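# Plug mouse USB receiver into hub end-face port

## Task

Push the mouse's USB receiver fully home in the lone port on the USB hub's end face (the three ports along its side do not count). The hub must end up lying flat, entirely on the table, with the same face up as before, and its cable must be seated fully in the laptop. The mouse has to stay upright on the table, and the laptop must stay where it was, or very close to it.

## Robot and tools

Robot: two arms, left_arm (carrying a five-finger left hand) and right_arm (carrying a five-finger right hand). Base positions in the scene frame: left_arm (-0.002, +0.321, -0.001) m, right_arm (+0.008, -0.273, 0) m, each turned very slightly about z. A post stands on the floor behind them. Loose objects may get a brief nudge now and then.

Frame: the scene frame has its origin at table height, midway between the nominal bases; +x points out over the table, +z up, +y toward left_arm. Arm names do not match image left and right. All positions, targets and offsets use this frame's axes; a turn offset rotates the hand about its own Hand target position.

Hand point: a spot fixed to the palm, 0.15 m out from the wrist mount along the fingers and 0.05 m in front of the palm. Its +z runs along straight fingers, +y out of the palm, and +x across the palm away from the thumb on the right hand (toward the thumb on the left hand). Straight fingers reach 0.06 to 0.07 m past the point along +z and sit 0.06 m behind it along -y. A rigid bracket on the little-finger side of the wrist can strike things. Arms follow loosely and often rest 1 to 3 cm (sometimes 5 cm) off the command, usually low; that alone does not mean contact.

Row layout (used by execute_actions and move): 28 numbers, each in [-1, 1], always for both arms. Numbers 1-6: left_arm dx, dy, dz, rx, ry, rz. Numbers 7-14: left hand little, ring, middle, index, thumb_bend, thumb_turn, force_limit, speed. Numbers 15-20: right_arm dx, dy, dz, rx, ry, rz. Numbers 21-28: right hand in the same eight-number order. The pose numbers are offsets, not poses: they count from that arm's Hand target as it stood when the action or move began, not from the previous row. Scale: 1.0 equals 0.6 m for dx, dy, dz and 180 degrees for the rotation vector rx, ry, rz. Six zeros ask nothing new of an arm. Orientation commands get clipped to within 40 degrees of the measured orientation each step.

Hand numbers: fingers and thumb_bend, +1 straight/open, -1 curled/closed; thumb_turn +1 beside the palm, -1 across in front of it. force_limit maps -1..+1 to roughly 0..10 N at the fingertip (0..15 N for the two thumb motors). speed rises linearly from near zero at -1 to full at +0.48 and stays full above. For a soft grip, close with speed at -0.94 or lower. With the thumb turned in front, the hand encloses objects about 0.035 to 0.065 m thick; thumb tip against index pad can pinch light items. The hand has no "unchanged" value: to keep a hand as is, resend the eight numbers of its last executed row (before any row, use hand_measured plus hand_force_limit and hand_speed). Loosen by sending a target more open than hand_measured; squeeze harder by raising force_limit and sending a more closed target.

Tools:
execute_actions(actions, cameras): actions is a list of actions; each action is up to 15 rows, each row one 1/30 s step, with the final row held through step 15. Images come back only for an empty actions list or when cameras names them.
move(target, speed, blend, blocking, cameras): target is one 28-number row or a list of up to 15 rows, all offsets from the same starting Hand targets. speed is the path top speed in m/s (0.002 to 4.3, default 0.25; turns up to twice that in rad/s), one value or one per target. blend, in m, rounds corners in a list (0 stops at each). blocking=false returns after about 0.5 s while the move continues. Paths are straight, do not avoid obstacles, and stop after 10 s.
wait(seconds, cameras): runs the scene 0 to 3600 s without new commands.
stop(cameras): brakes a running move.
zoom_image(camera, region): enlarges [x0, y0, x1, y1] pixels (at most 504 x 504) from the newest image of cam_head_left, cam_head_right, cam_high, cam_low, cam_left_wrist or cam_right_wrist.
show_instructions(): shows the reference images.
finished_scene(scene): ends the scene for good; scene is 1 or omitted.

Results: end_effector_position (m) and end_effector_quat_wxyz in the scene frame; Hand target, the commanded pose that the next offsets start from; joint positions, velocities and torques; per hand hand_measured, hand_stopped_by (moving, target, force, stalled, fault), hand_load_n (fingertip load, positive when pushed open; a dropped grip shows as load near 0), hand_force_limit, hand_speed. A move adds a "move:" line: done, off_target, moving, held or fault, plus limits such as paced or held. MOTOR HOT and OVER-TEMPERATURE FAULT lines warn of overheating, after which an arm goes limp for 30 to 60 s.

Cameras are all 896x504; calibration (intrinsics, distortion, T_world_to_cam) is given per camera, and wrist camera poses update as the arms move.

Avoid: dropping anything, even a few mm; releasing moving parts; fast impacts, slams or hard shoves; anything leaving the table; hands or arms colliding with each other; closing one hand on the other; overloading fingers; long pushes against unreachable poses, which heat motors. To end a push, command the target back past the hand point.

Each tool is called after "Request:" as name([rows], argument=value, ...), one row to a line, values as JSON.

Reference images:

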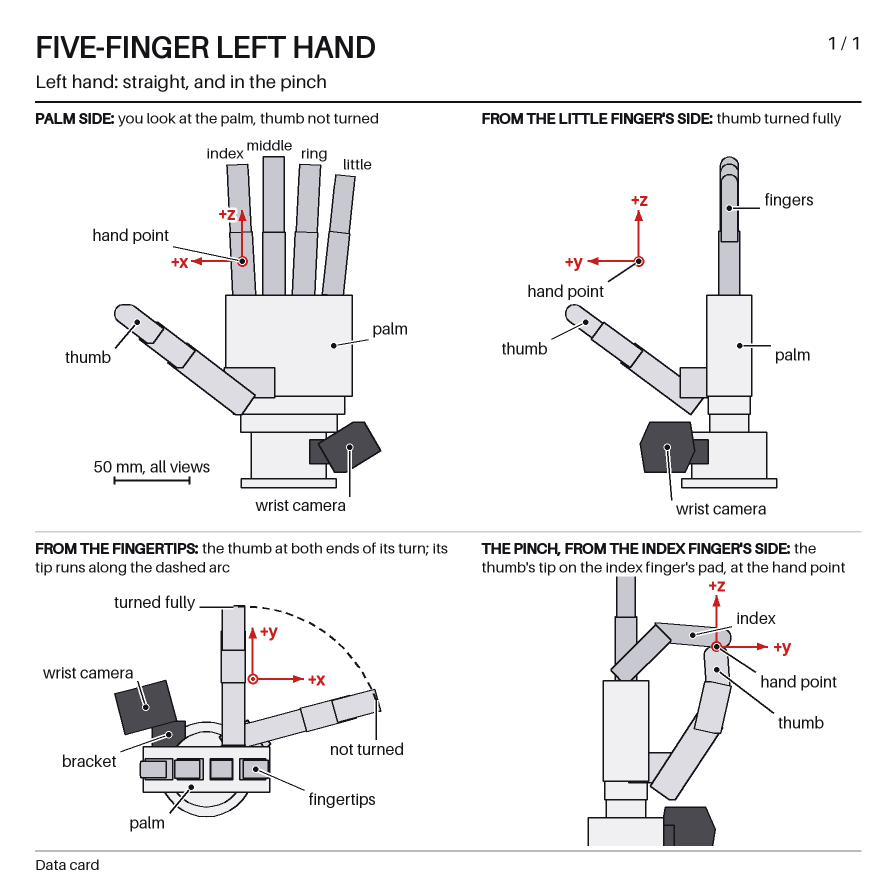

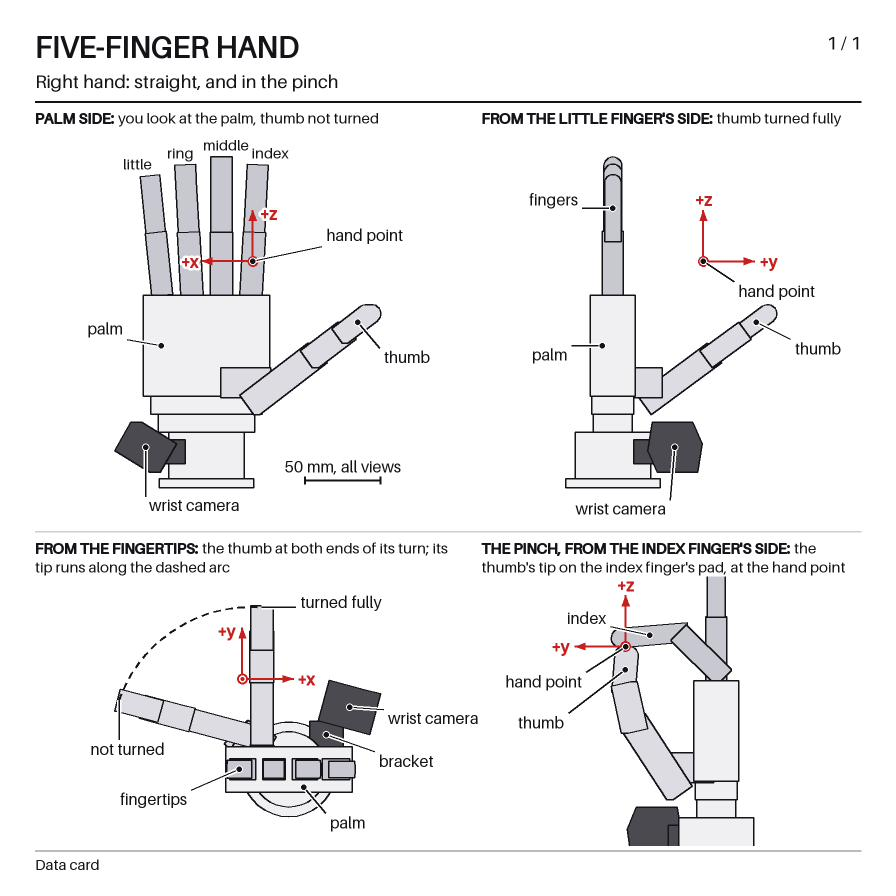

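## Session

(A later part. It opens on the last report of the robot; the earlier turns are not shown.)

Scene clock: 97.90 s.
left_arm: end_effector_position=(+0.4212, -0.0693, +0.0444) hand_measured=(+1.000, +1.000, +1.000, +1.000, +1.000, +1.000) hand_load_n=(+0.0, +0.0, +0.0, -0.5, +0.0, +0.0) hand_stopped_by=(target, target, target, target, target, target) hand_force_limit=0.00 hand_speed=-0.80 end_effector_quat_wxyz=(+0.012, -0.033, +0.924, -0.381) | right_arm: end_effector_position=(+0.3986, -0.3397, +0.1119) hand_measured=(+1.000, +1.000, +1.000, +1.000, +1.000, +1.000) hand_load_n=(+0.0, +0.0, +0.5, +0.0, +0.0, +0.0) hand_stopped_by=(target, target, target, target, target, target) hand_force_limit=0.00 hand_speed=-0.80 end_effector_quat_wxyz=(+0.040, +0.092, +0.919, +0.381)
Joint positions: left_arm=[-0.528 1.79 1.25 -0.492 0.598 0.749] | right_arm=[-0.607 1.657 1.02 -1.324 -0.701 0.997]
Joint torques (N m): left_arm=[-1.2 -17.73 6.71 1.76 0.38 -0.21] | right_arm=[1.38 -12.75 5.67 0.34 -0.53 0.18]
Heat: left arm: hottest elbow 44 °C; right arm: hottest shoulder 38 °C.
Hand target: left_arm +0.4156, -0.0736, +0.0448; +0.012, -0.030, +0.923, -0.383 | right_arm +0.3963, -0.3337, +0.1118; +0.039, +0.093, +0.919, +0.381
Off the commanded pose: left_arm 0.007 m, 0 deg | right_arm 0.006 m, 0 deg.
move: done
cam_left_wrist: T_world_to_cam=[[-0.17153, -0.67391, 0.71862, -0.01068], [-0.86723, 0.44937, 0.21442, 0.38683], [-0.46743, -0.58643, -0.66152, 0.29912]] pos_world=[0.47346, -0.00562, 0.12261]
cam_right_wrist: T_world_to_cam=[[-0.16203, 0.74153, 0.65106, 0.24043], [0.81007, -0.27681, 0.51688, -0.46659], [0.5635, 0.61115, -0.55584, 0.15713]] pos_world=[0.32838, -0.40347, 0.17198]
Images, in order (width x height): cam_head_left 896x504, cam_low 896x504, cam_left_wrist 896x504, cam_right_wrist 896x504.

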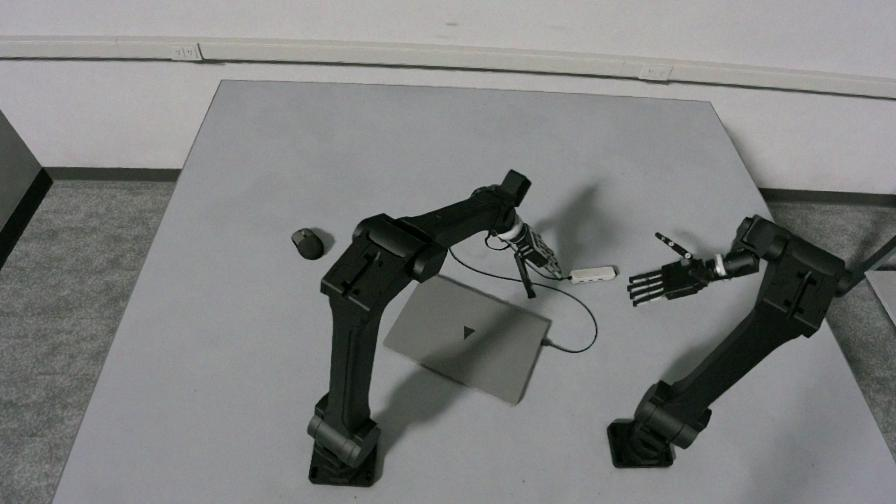

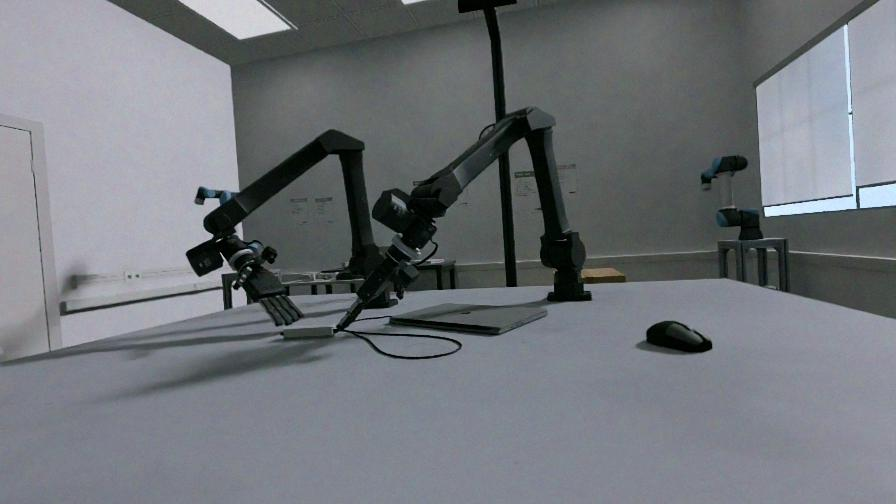

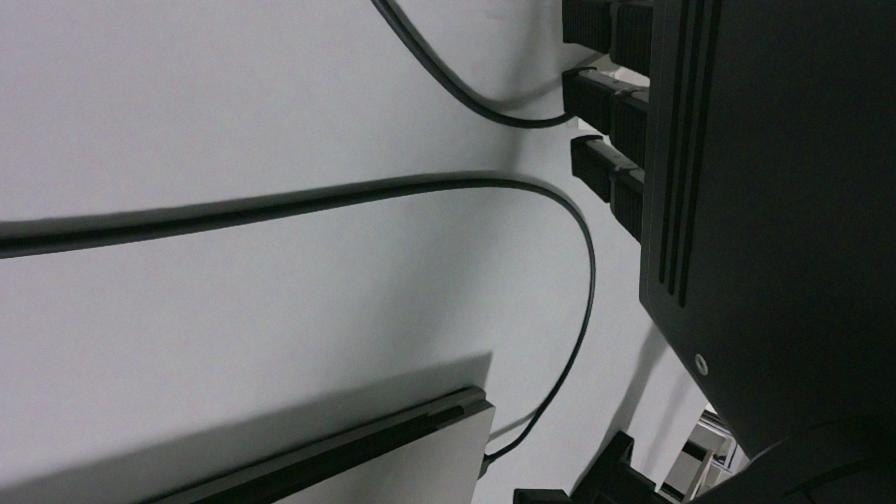

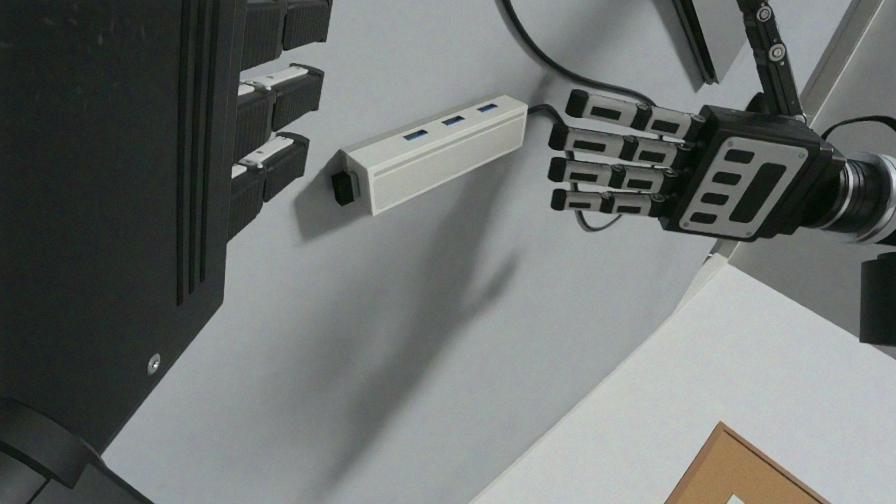

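Request:
move(target=[0.003,0.002,-0.035,0,0,0,1,1,1,1,1,1,0,-0.8,0,0,0,0,0,0,1,1,1,1,1,1,0,-0.8], cameras=["cam_head_left","cam_low","cam_right_wrist","cam_left_wrist"], speed=0.06)

Request:
zoom_image(camera="cam_head_left", region=[490, 210, 650, 310])

Request:
zoom_image(camera="cam_right_wrist", region=[460, 60, 660, 260])

Request:
zoom_image(camera="cam_left_wrist", region=[460, 0, 660, 200])

Request:
zoom_image(camera="cam_low", region=[270, 270, 390, 350])

Scene clock: 100.60 s.
left_arm: end_effector_position=(+0.4234, -0.0707, +0.0385) hand_measured=(+1.000, +1.000, +1.000, +1.000, +1.000, +1.000) hand_load_n=(+0.0, +0.0, +0.0, +0.0, +0.0, -0.5) hand_stopped_by=(target, target, target, target, target, target) hand_force_limit=0.00 hand_speed=-0.80 end_effector_quat_wxyz=(+0.021, -0.029, +0.921, -0.388) | right_arm: end_effector_position=(+0.3986, -0.3397, +0.1119) hand_measured=(+1.000, +1.000, +1.000, +1.000, +1.000, +1.000) hand_load_n=(+0.0, +0.0, +0.0, +0.0, -0.5, +0.0) hand_stopped_by=(target, target, target, target, target, target) hand_force_limit=0.00 hand_speed=-0.80 end_effector_quat_wxyz=(+0.040, +0.092, +0.919, +0.381)
Joint positions: left_arm=[-0.528 1.793 1.231 -0.445 0.598 0.749] | right_arm=[-0.607 1.657 1.02 -1.324 -0.701 0.997]
Joint torques (N m): left_arm=[-0.97 -15.27 6.63 1.92 0.44 -0.18] | right_arm=[1.32 -12.81 5.85 0.08 -0.56 0.13]
Heat: left arm: hottest elbow 44 °C; right arm: hottest shoulder 38 °C.
Hand target: left_arm +0.4175, -0.0725, +0.0238; +0.012, -0.030, +0.923, -0.383 | right_arm +0.3963, -0.3337, +0.1118; +0.039, +0.093, +0.919, +0.381
Off the commanded pose: left_arm 0.016 m, 1 deg | right_arm 0.006 m, 0 deg.
move: off_target (left_arm)
cam_left_wrist: T_world_to_cam=[[-0.18619, -0.66411, 0.72408, -0.00043], [-0.87148, 0.45195, 0.19042, 0.39356], [-0.4537, -0.59557, -0.66291, 0.28905]] pos_world=[0.47404, -0.00601, 0.11699]
cam_right_wrist: T_world_to_cam=[[-0.16203, 0.74153, 0.65106, 0.24043], [0.81007, -0.27681, 0.51688, -0.46659], [0.5635, 0.61115, -0.55584, 0.15713]] pos_world=[0.32838, -0.40347, 0.17198]
Images, in order (width x height): cam_head_left 896x504, cam_low 896x504, cam_left_wrist 896x504, cam_right_wrist 896x504.

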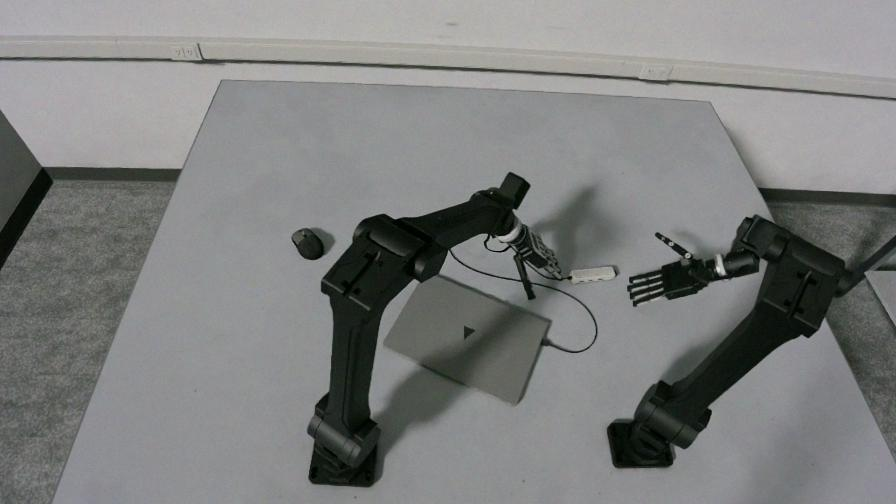

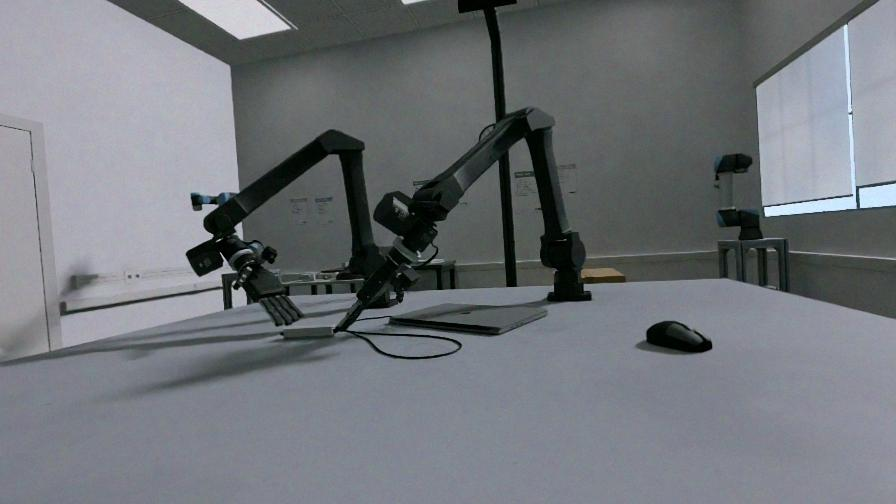

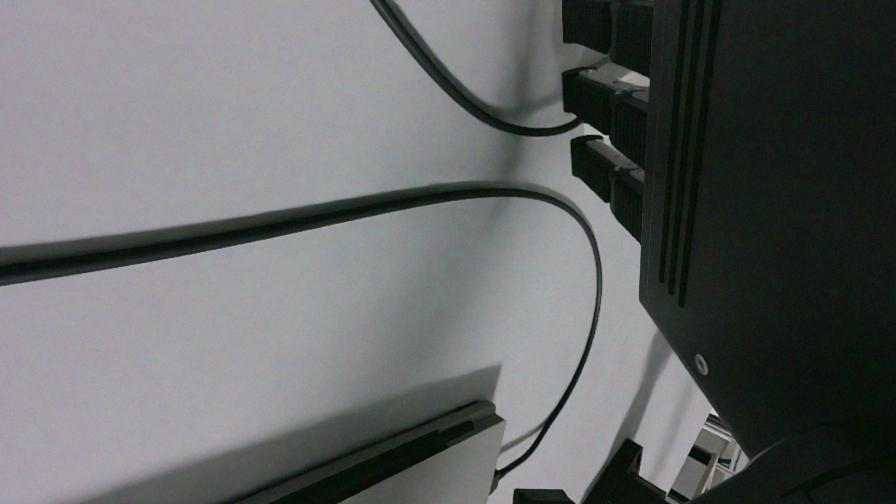

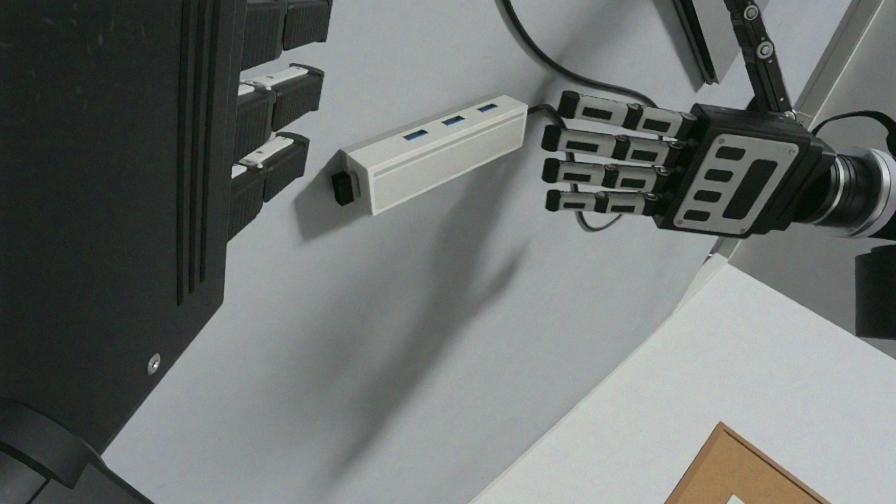

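Scaled by 3.150 from the camera's image (finer frame: 1280x720).

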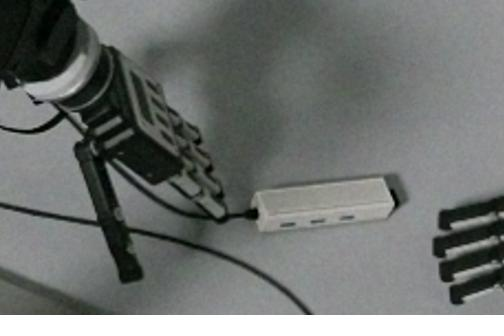

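Scaled by 2.520 from the camera's image (finer frame: 1280x720).

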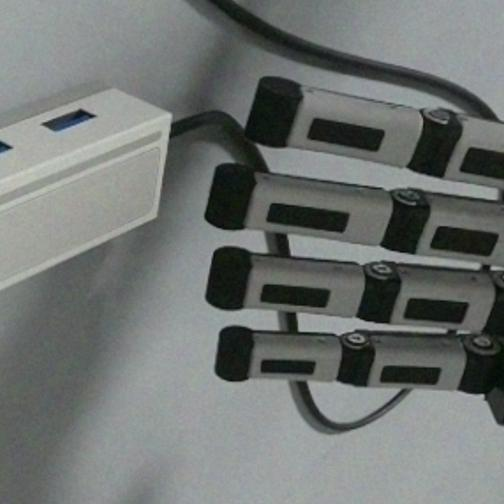

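Scaled by 2.520 from the camera's image (finer frame: 1280x720).

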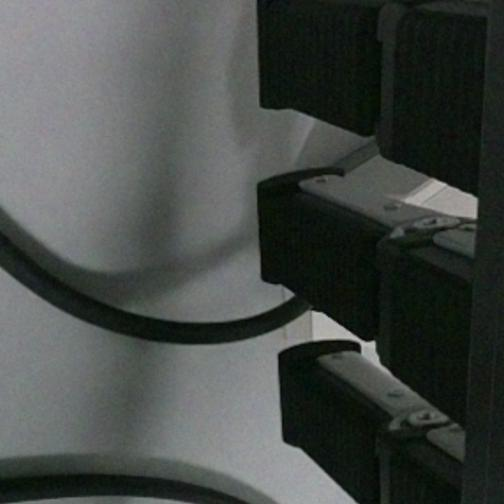

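Scaled by 4.200 from the camera's image (finer frame: 1280x720).

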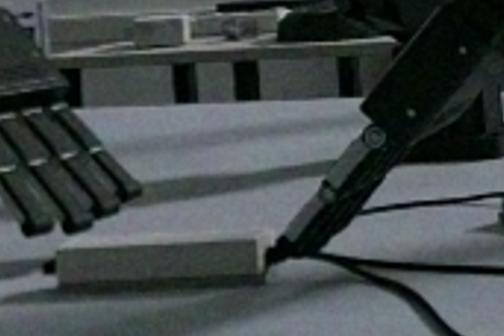

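Request:
move(target=[-0.012,0.002,-0.02,0,0,0,1,1,1,1,1,1,0,-0.8,0,0,0,0,0,0,1,1,1,1,1,1,0,-0.8], cameras=["cam_head_left","cam_low","cam_right_wrist","cam_left_wrist"], speed=0.06)

Request:
zoom_image(camera="cam_right_wrist", region=[460, 60, 660, 260])

Request:
zoom_image(camera="cam_left_wrist", region=[460, 0, 660, 200])

Request:
zoom_image(camera="cam_low", region=[270, 270, 390, 350])

Scene clock: 102.87 s.
left_arm: end_effector_position=(+0.4182, -0.0672, +0.0250) hand_measured=(+1.000, +1.000, +1.000, +1.000, +1.000, +1.000) hand_load_n=(+0.0, +0.0, +0.0, +0.0, +0.0, +0.0) hand_stopped_by=(target, target, target, target, target, target) hand_force_limit=0.00 hand_speed=-0.80 end_effector_quat_wxyz=(+0.021, -0.030, +0.921, -0.387) | right_arm: end_effector_position=(+0.3986, -0.3397, +0.1119) hand_measured=(+1.000, +1.000, +1.000, +1.000, +1.000, +1.000) hand_load_n=(+0.0, +0.0, +0.0, +0.0, +0.0, +0.0) hand_stopped_by=(target, target, target, target, target, target) hand_force_limit=0.00 hand_speed=-0.80 end_effector_quat_wxyz=(+0.040, +0.092, +0.919, +0.381)
Joint positions: left_arm=[-0.528 1.798 1.197 -0.405 0.597 0.747] | right_arm=[-0.607 1.657 1.02 -1.324 -0.701 0.997]
Joint torques (N m): left_arm=[-1.32 -15.27 6.54 1.83 0.37 -0.23] | right_arm=[1.26 -13.39 5.87 0.35 -0.57 0.11]
Heat: left arm: hottest elbow 44 °C; right arm: hottest shoulder 39 °C.
Hand target: left_arm +0.4102, -0.0712, +0.0118; +0.012, -0.030, +0.923, -0.383 | right_arm +0.3963, -0.3337, +0.1118; +0.039, +0.093, +0.919, +0.381
Off the commanded pose: left_arm 0.016 m, 1 deg | right_arm 0.006 m, 0 deg.
move: off_target (left_arm)
cam_left_wrist: T_world_to_cam=[[-0.18482, -0.66479, 0.7238, 0.01013], [-0.87221, 0.45033, 0.1909, 0.39017], [-0.45286, -0.59603, -0.66307, 0.27946]] pos_world=[0.46874, -0.00241, 0.10349]
cam_right_wrist: T_world_to_cam=[[-0.16203, 0.74153, 0.65106, 0.24043], [0.81007, -0.27681, 0.51688, -0.46659], [0.5635, 0.61115, -0.55584, 0.15713]] pos_world=[0.32838, -0.40347, 0.17198]
Images, in order (width x height): cam_head_left 896x504, cam_low 896x504, cam_left_wrist 896x504, cam_right_wrist 896x504.

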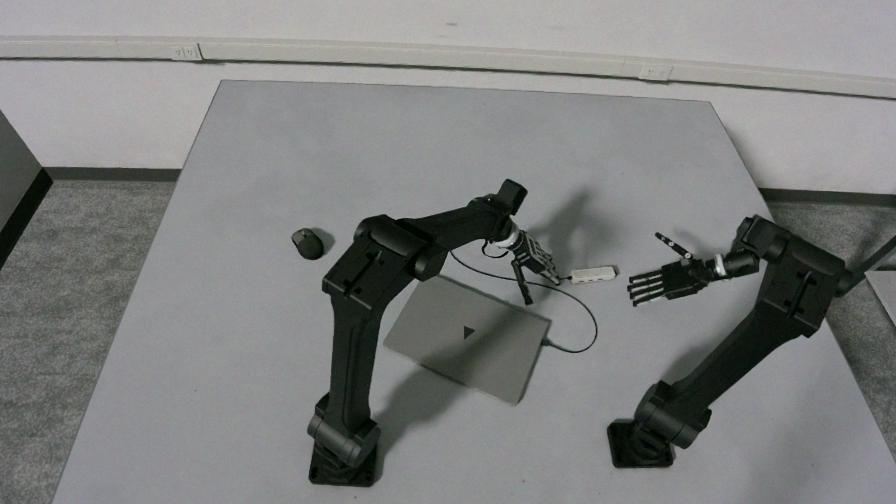

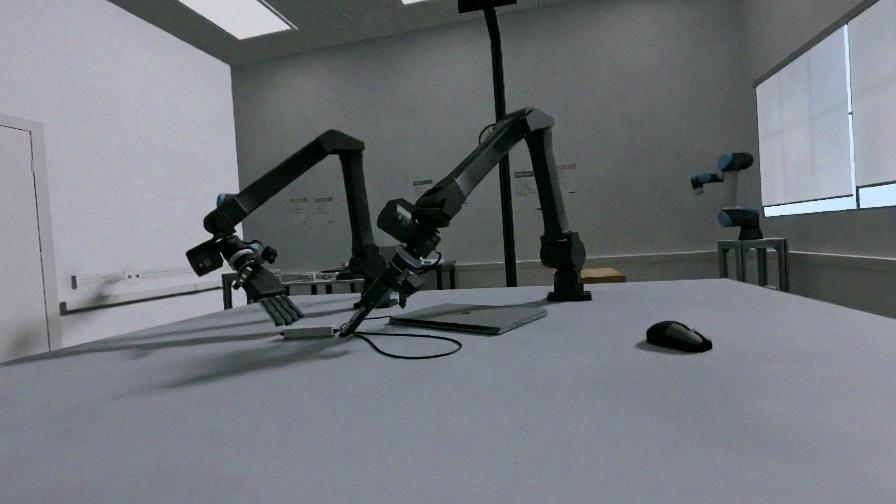

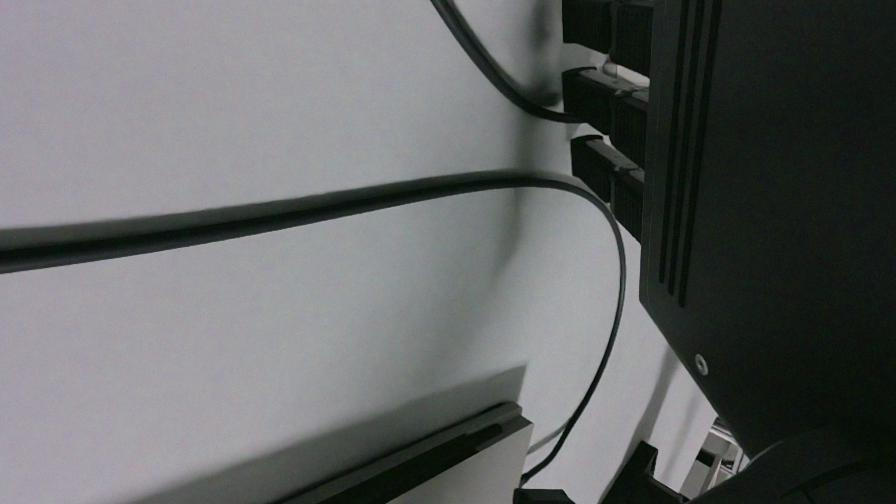

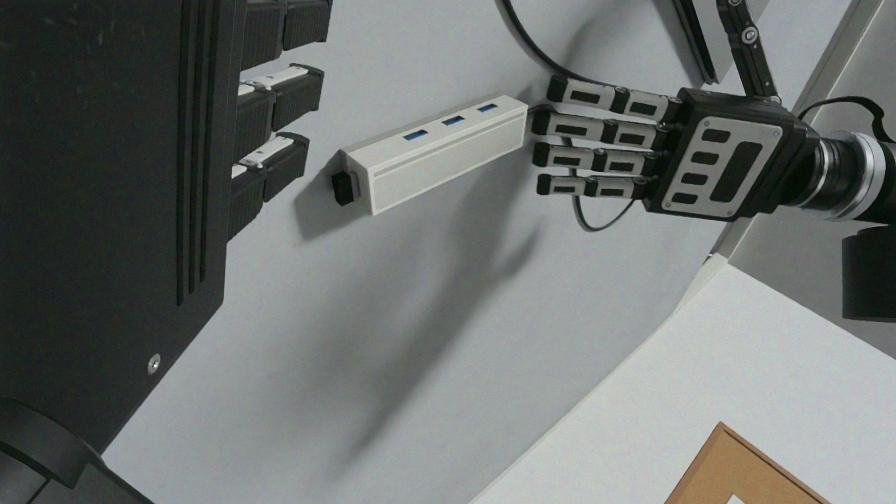

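Scaled by 2.520 from the camera's image (finer frame: 1280x720).

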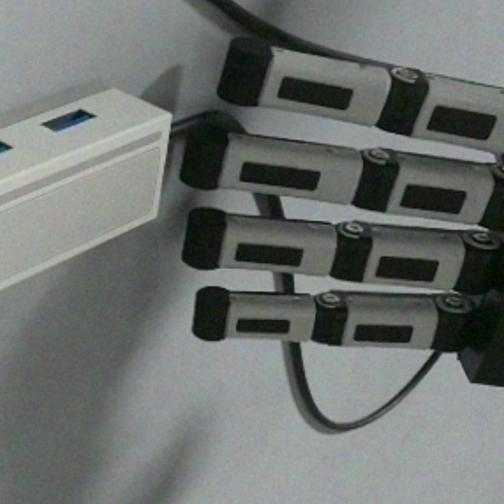

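Scaled by 2.520 from the camera's image (finer frame: 1280x720).

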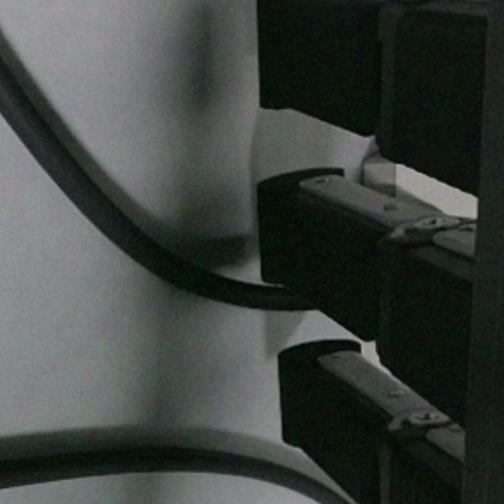

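Scaled by 4.200 from the camera's image (finer frame: 1280x720).

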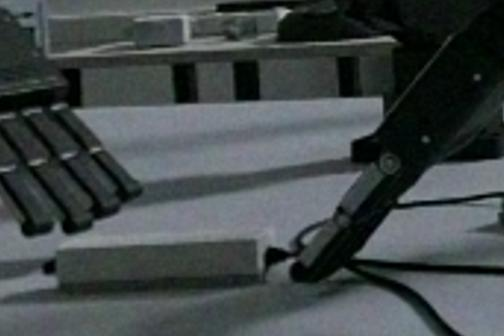

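Request:
move(target=[0.013,-0.05,0.012,0,0,0,1,1,1,1,1,1,0,-0.8,0,0,0,0,0,0,1,1,1,1,1,1,0,-0.8], cameras=["cam_head_left","cam_low","cam_right_wrist","cam_left_wrist"], speed=0.06)

Request:
zoom_image(camera="cam_right_wrist", region=[460, 60, 660, 260])

Request:
zoom_image(camera="cam_left_wrist", region=[460, 0, 660, 200])

Request:
zoom_image(camera="cam_low", region=[270, 270, 390, 350])

Scene clock: 105.57 s.
left_arm: end_effector_position=(+0.4131, -0.0856, +0.0217) hand_measured=(+1.000, +1.000, +1.000, +1.000, +1.000, +1.000) hand_load_n=(+0.0, +0.0, +0.0, +0.0, +0.0, +0.0) hand_stopped_by=(target, target, target, target, target, target) hand_force_limit=0.00 hand_speed=-0.80 end_effector_quat_wxyz=(+0.015, -0.034, +0.923, -0.383) | right_arm: end_effector_position=(+0.3986, -0.3397, +0.1119) hand_measured=(+1.000, +1.000, +1.000, +1.000, +1.000, +1.000) hand_load_n=(+0.0, +0.0, +0.0, +0.0, +0.0, +0.0) hand_stopped_by=(target, target, target, target, target, target) hand_force_limit=0.00 hand_speed=-0.80 end_effector_quat_wxyz=(+0.040, +0.092, +0.919, +0.381)
Joint positions: left_arm=[-0.562 1.822 1.223 -0.405 0.577 0.709] | right_arm=[-0.607 1.657 1.02 -1.324 -0.701 0.997]
Joint torques (N m): left_arm=[-1.55 -14.51 10.06 1.06 0.33 -0.24] | right_arm=[1.2 -12.57 5.89 0.27 -0.62 0.17]
Heat: left arm: hottest elbow 44 °C; right arm: hottest shoulder 39 °C.
Hand target: left_arm +0.4182, -0.1012, +0.0192; +0.013, -0.030, +0.923, -0.383 | right_arm +0.3963, -0.3337, +0.1118; +0.039, +0.093, +0.919, +0.381
Off the commanded pose: left_arm 0.017 m, 1 deg | right_arm 0.006 m, 0 deg.
move: off_target (left_arm)
cam_left_wrist: T_world_to_cam=[[-0.17165, -0.67237, 0.72003, -0.00658], [-0.87064, 0.44555, 0.20851, 0.39319], [-0.46101, -0.5911, -0.66187, 0.26779]] pos_world=[0.46465, -0.02132, 0.1]
cam_right_wrist: T_world_to_cam=[[-0.16203, 0.74153, 0.65106, 0.24043], [0.81007, -0.27681, 0.51688, -0.46659], [0.5635, 0.61115, -0.55584, 0.15713]] pos_world=[0.32838, -0.40347, 0.17198]
Images, in order (width x height): cam_head_left 896x504, cam_low 896x504, cam_left_wrist 896x504, cam_right_wrist 896x504.

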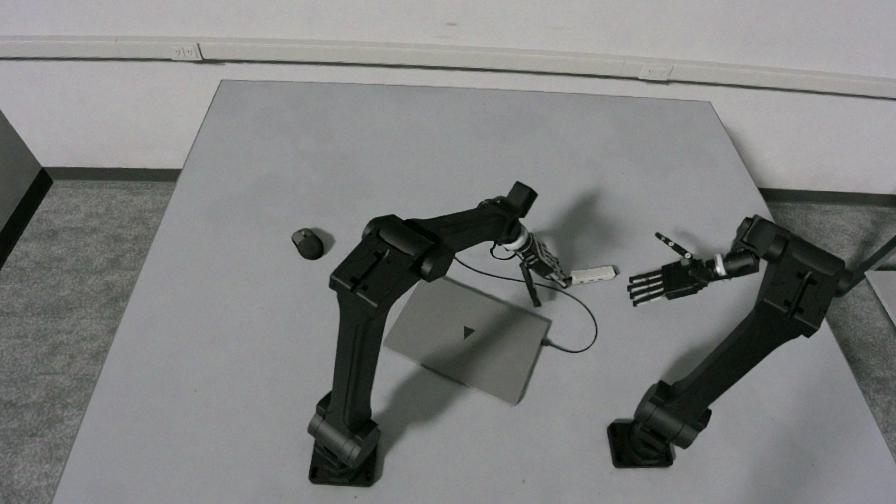

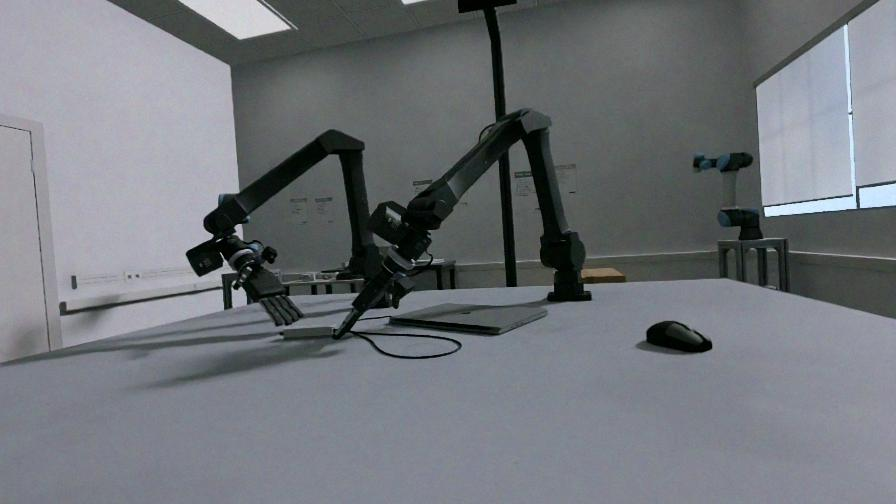

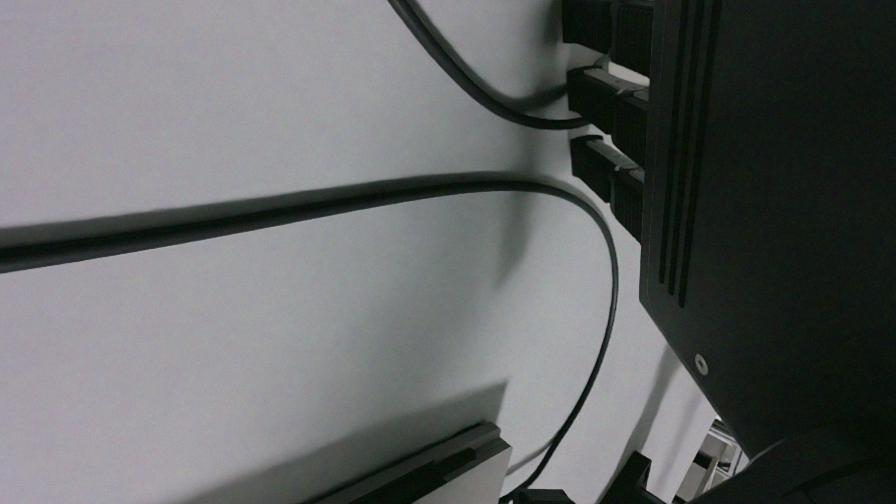

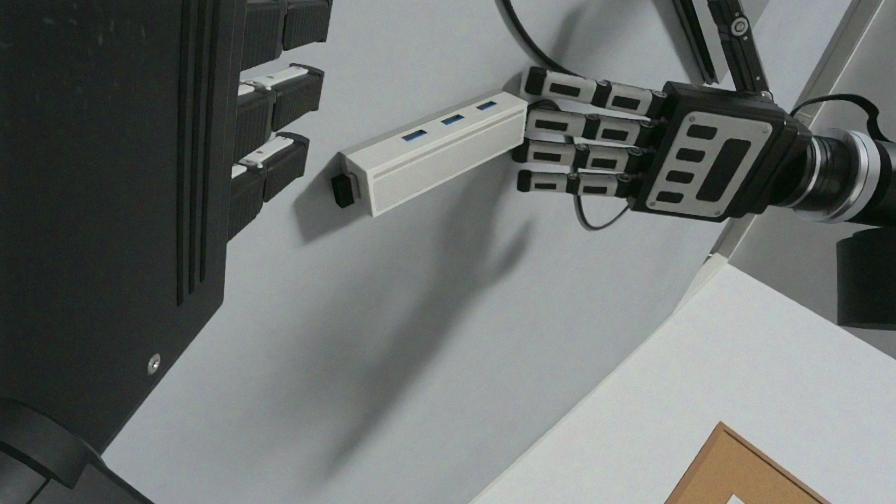

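Scaled by 2.520 from the camera's image (finer frame: 1280x720).

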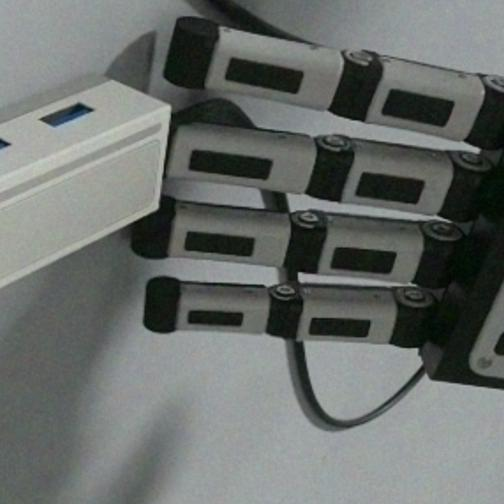

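Scaled by 2.520 from the camera's image (finer frame: 1280x720).

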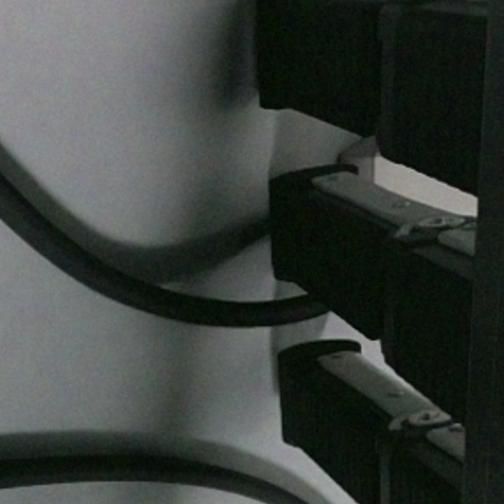

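Scaled by 4.200 from the camera's image (finer frame: 1280x720).

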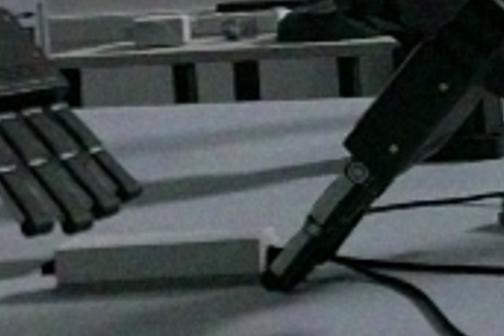

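Request:
move(target=[0.037,0.025,0.012,0,0,0,1,1,1,1,1,1,0,-0.8,0,0,0,0,0,0,1,1,1,1,1,1,0,-0.8], cameras=["cam_head_left","cam_low","cam_right_wrist","cam_left_wrist"], speed=0.06)

Request:
zoom_image(camera="cam_right_wrist", region=[460, 60, 660, 260])

Request:
zoom_image(camera="cam_left_wrist", region=[460, 0, 660, 200])

Request:
zoom_image(camera="cam_low", region=[270, 270, 390, 350])

Scene clock: 109.93 s.
left_arm: end_effector_position=(+0.4202, -0.0837, +0.0232) hand_measured=(+1.000, +1.000, +1.000, +1.000, +1.000, +1.000) hand_load_n=(+0.0, +0.0, +0.0, +0.0, +0.0, +0.0) hand_stopped_by=(target, target, target, target, target, target) hand_force_limit=0.00 hand_speed=-0.80 end_effector_quat_wxyz=(+0.004, -0.030, +0.924, -0.380) | right_arm: end_effector_position=(+0.3986, -0.3397, +0.1119) hand_measured=(+1.000, +1.000, +1.000, +1.000, +1.000, +1.000) hand_load_n=(+0.0, +0.0, +0.0, +0.0, +0.0, +0.0) hand_stopped_by=(target, target, target, target, target, target) hand_force_limit=0.00 hand_speed=-0.80 end_effector_quat_wxyz=(+0.040, +0.092, +0.919, +0.381)
Joint positions: left_arm=[-0.549 1.843 1.264 -0.456 0.598 0.737] | right_arm=[-0.607 1.657 1.02 -1.324 -0.701 0.997]
Joint torques (N m): left_arm=[0.67 -15.62 10.5 0.62 0.48 -0.03] | right_arm=[2.43 -12.57 5.86 0.14 -0.61 0.17]
Heat: left arm: hottest elbow 44 °C; right arm: hottest shoulder 39 °C.
Hand target: left_arm +0.4403, -0.0862, +0.0264; +0.012, -0.030, +0.923, -0.383 | right_arm +0.3963, -0.3337, +0.1118; +0.039, +0.093, +0.919, +0.381
Off the commanded pose: left_arm 0.021 m, 1 deg | right_arm 0.006 m, 0 deg.
move: off_target (left_arm)
cam_left_wrist: T_world_to_cam=[[-0.17075, -0.67285, 0.71981, -0.00568], [-0.85918, 0.45929, 0.22551, 0.39421], [-0.48234, -0.57994, -0.65652, 0.2829]] pos_world=[0.47418, -0.02081, 0.10092]
cam_right_wrist: T_world_to_cam=[[-0.16203, 0.74153, 0.65106, 0.24043], [0.81007, -0.27681, 0.51688, -0.46659], [0.5635, 0.61115, -0.55584, 0.15713]] pos_world=[0.32838, -0.40347, 0.17198]
Images, in order (width x height): cam_head_left 896x504, cam_low 896x504, cam_left_wrist 896x504, cam_right_wrist 896x504.

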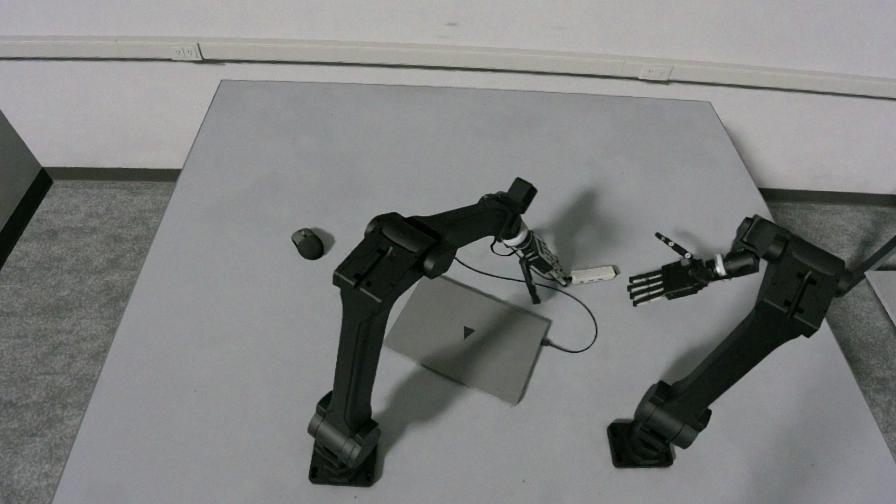

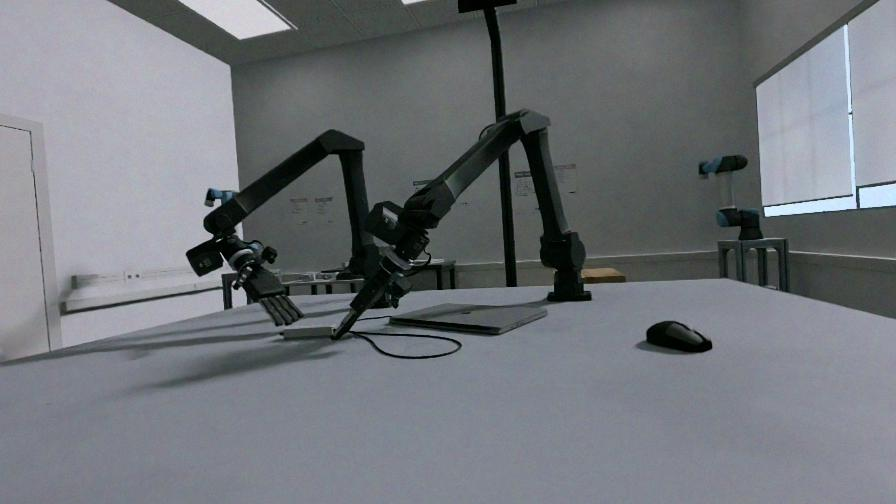

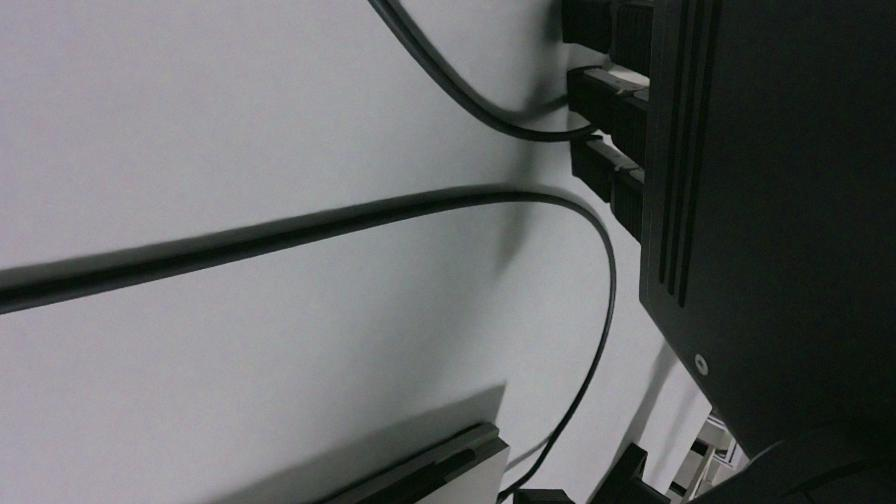

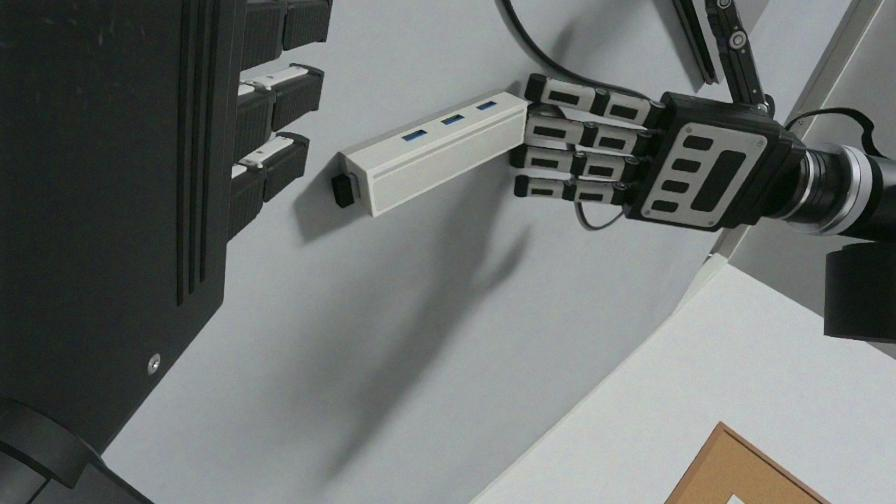

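Scaled by 2.520 from the camera's image (finer frame: 1280x720).

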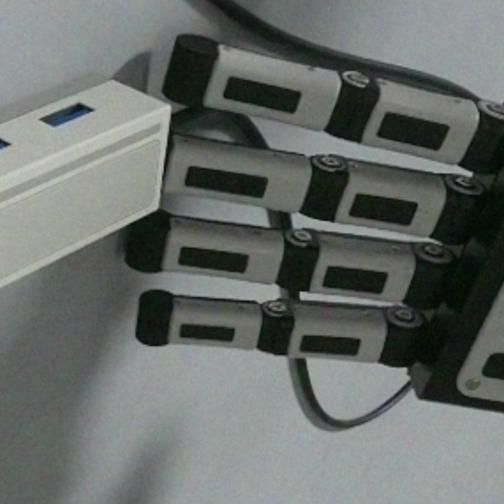

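Scaled by 2.520 from the camera's image (finer frame: 1280x720).

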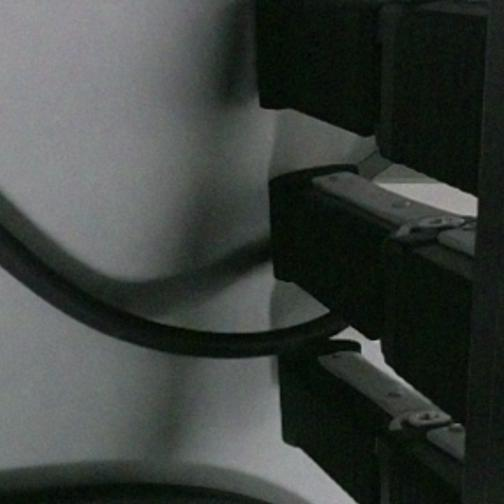

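Scaled by 4.200 from the camera's image (finer frame: 1280x720).

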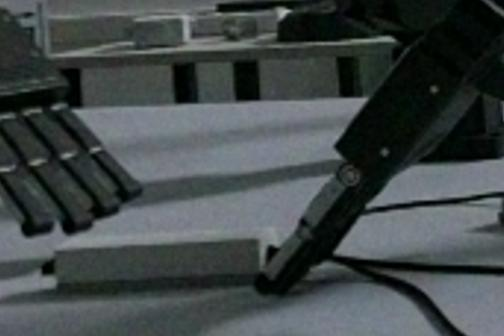

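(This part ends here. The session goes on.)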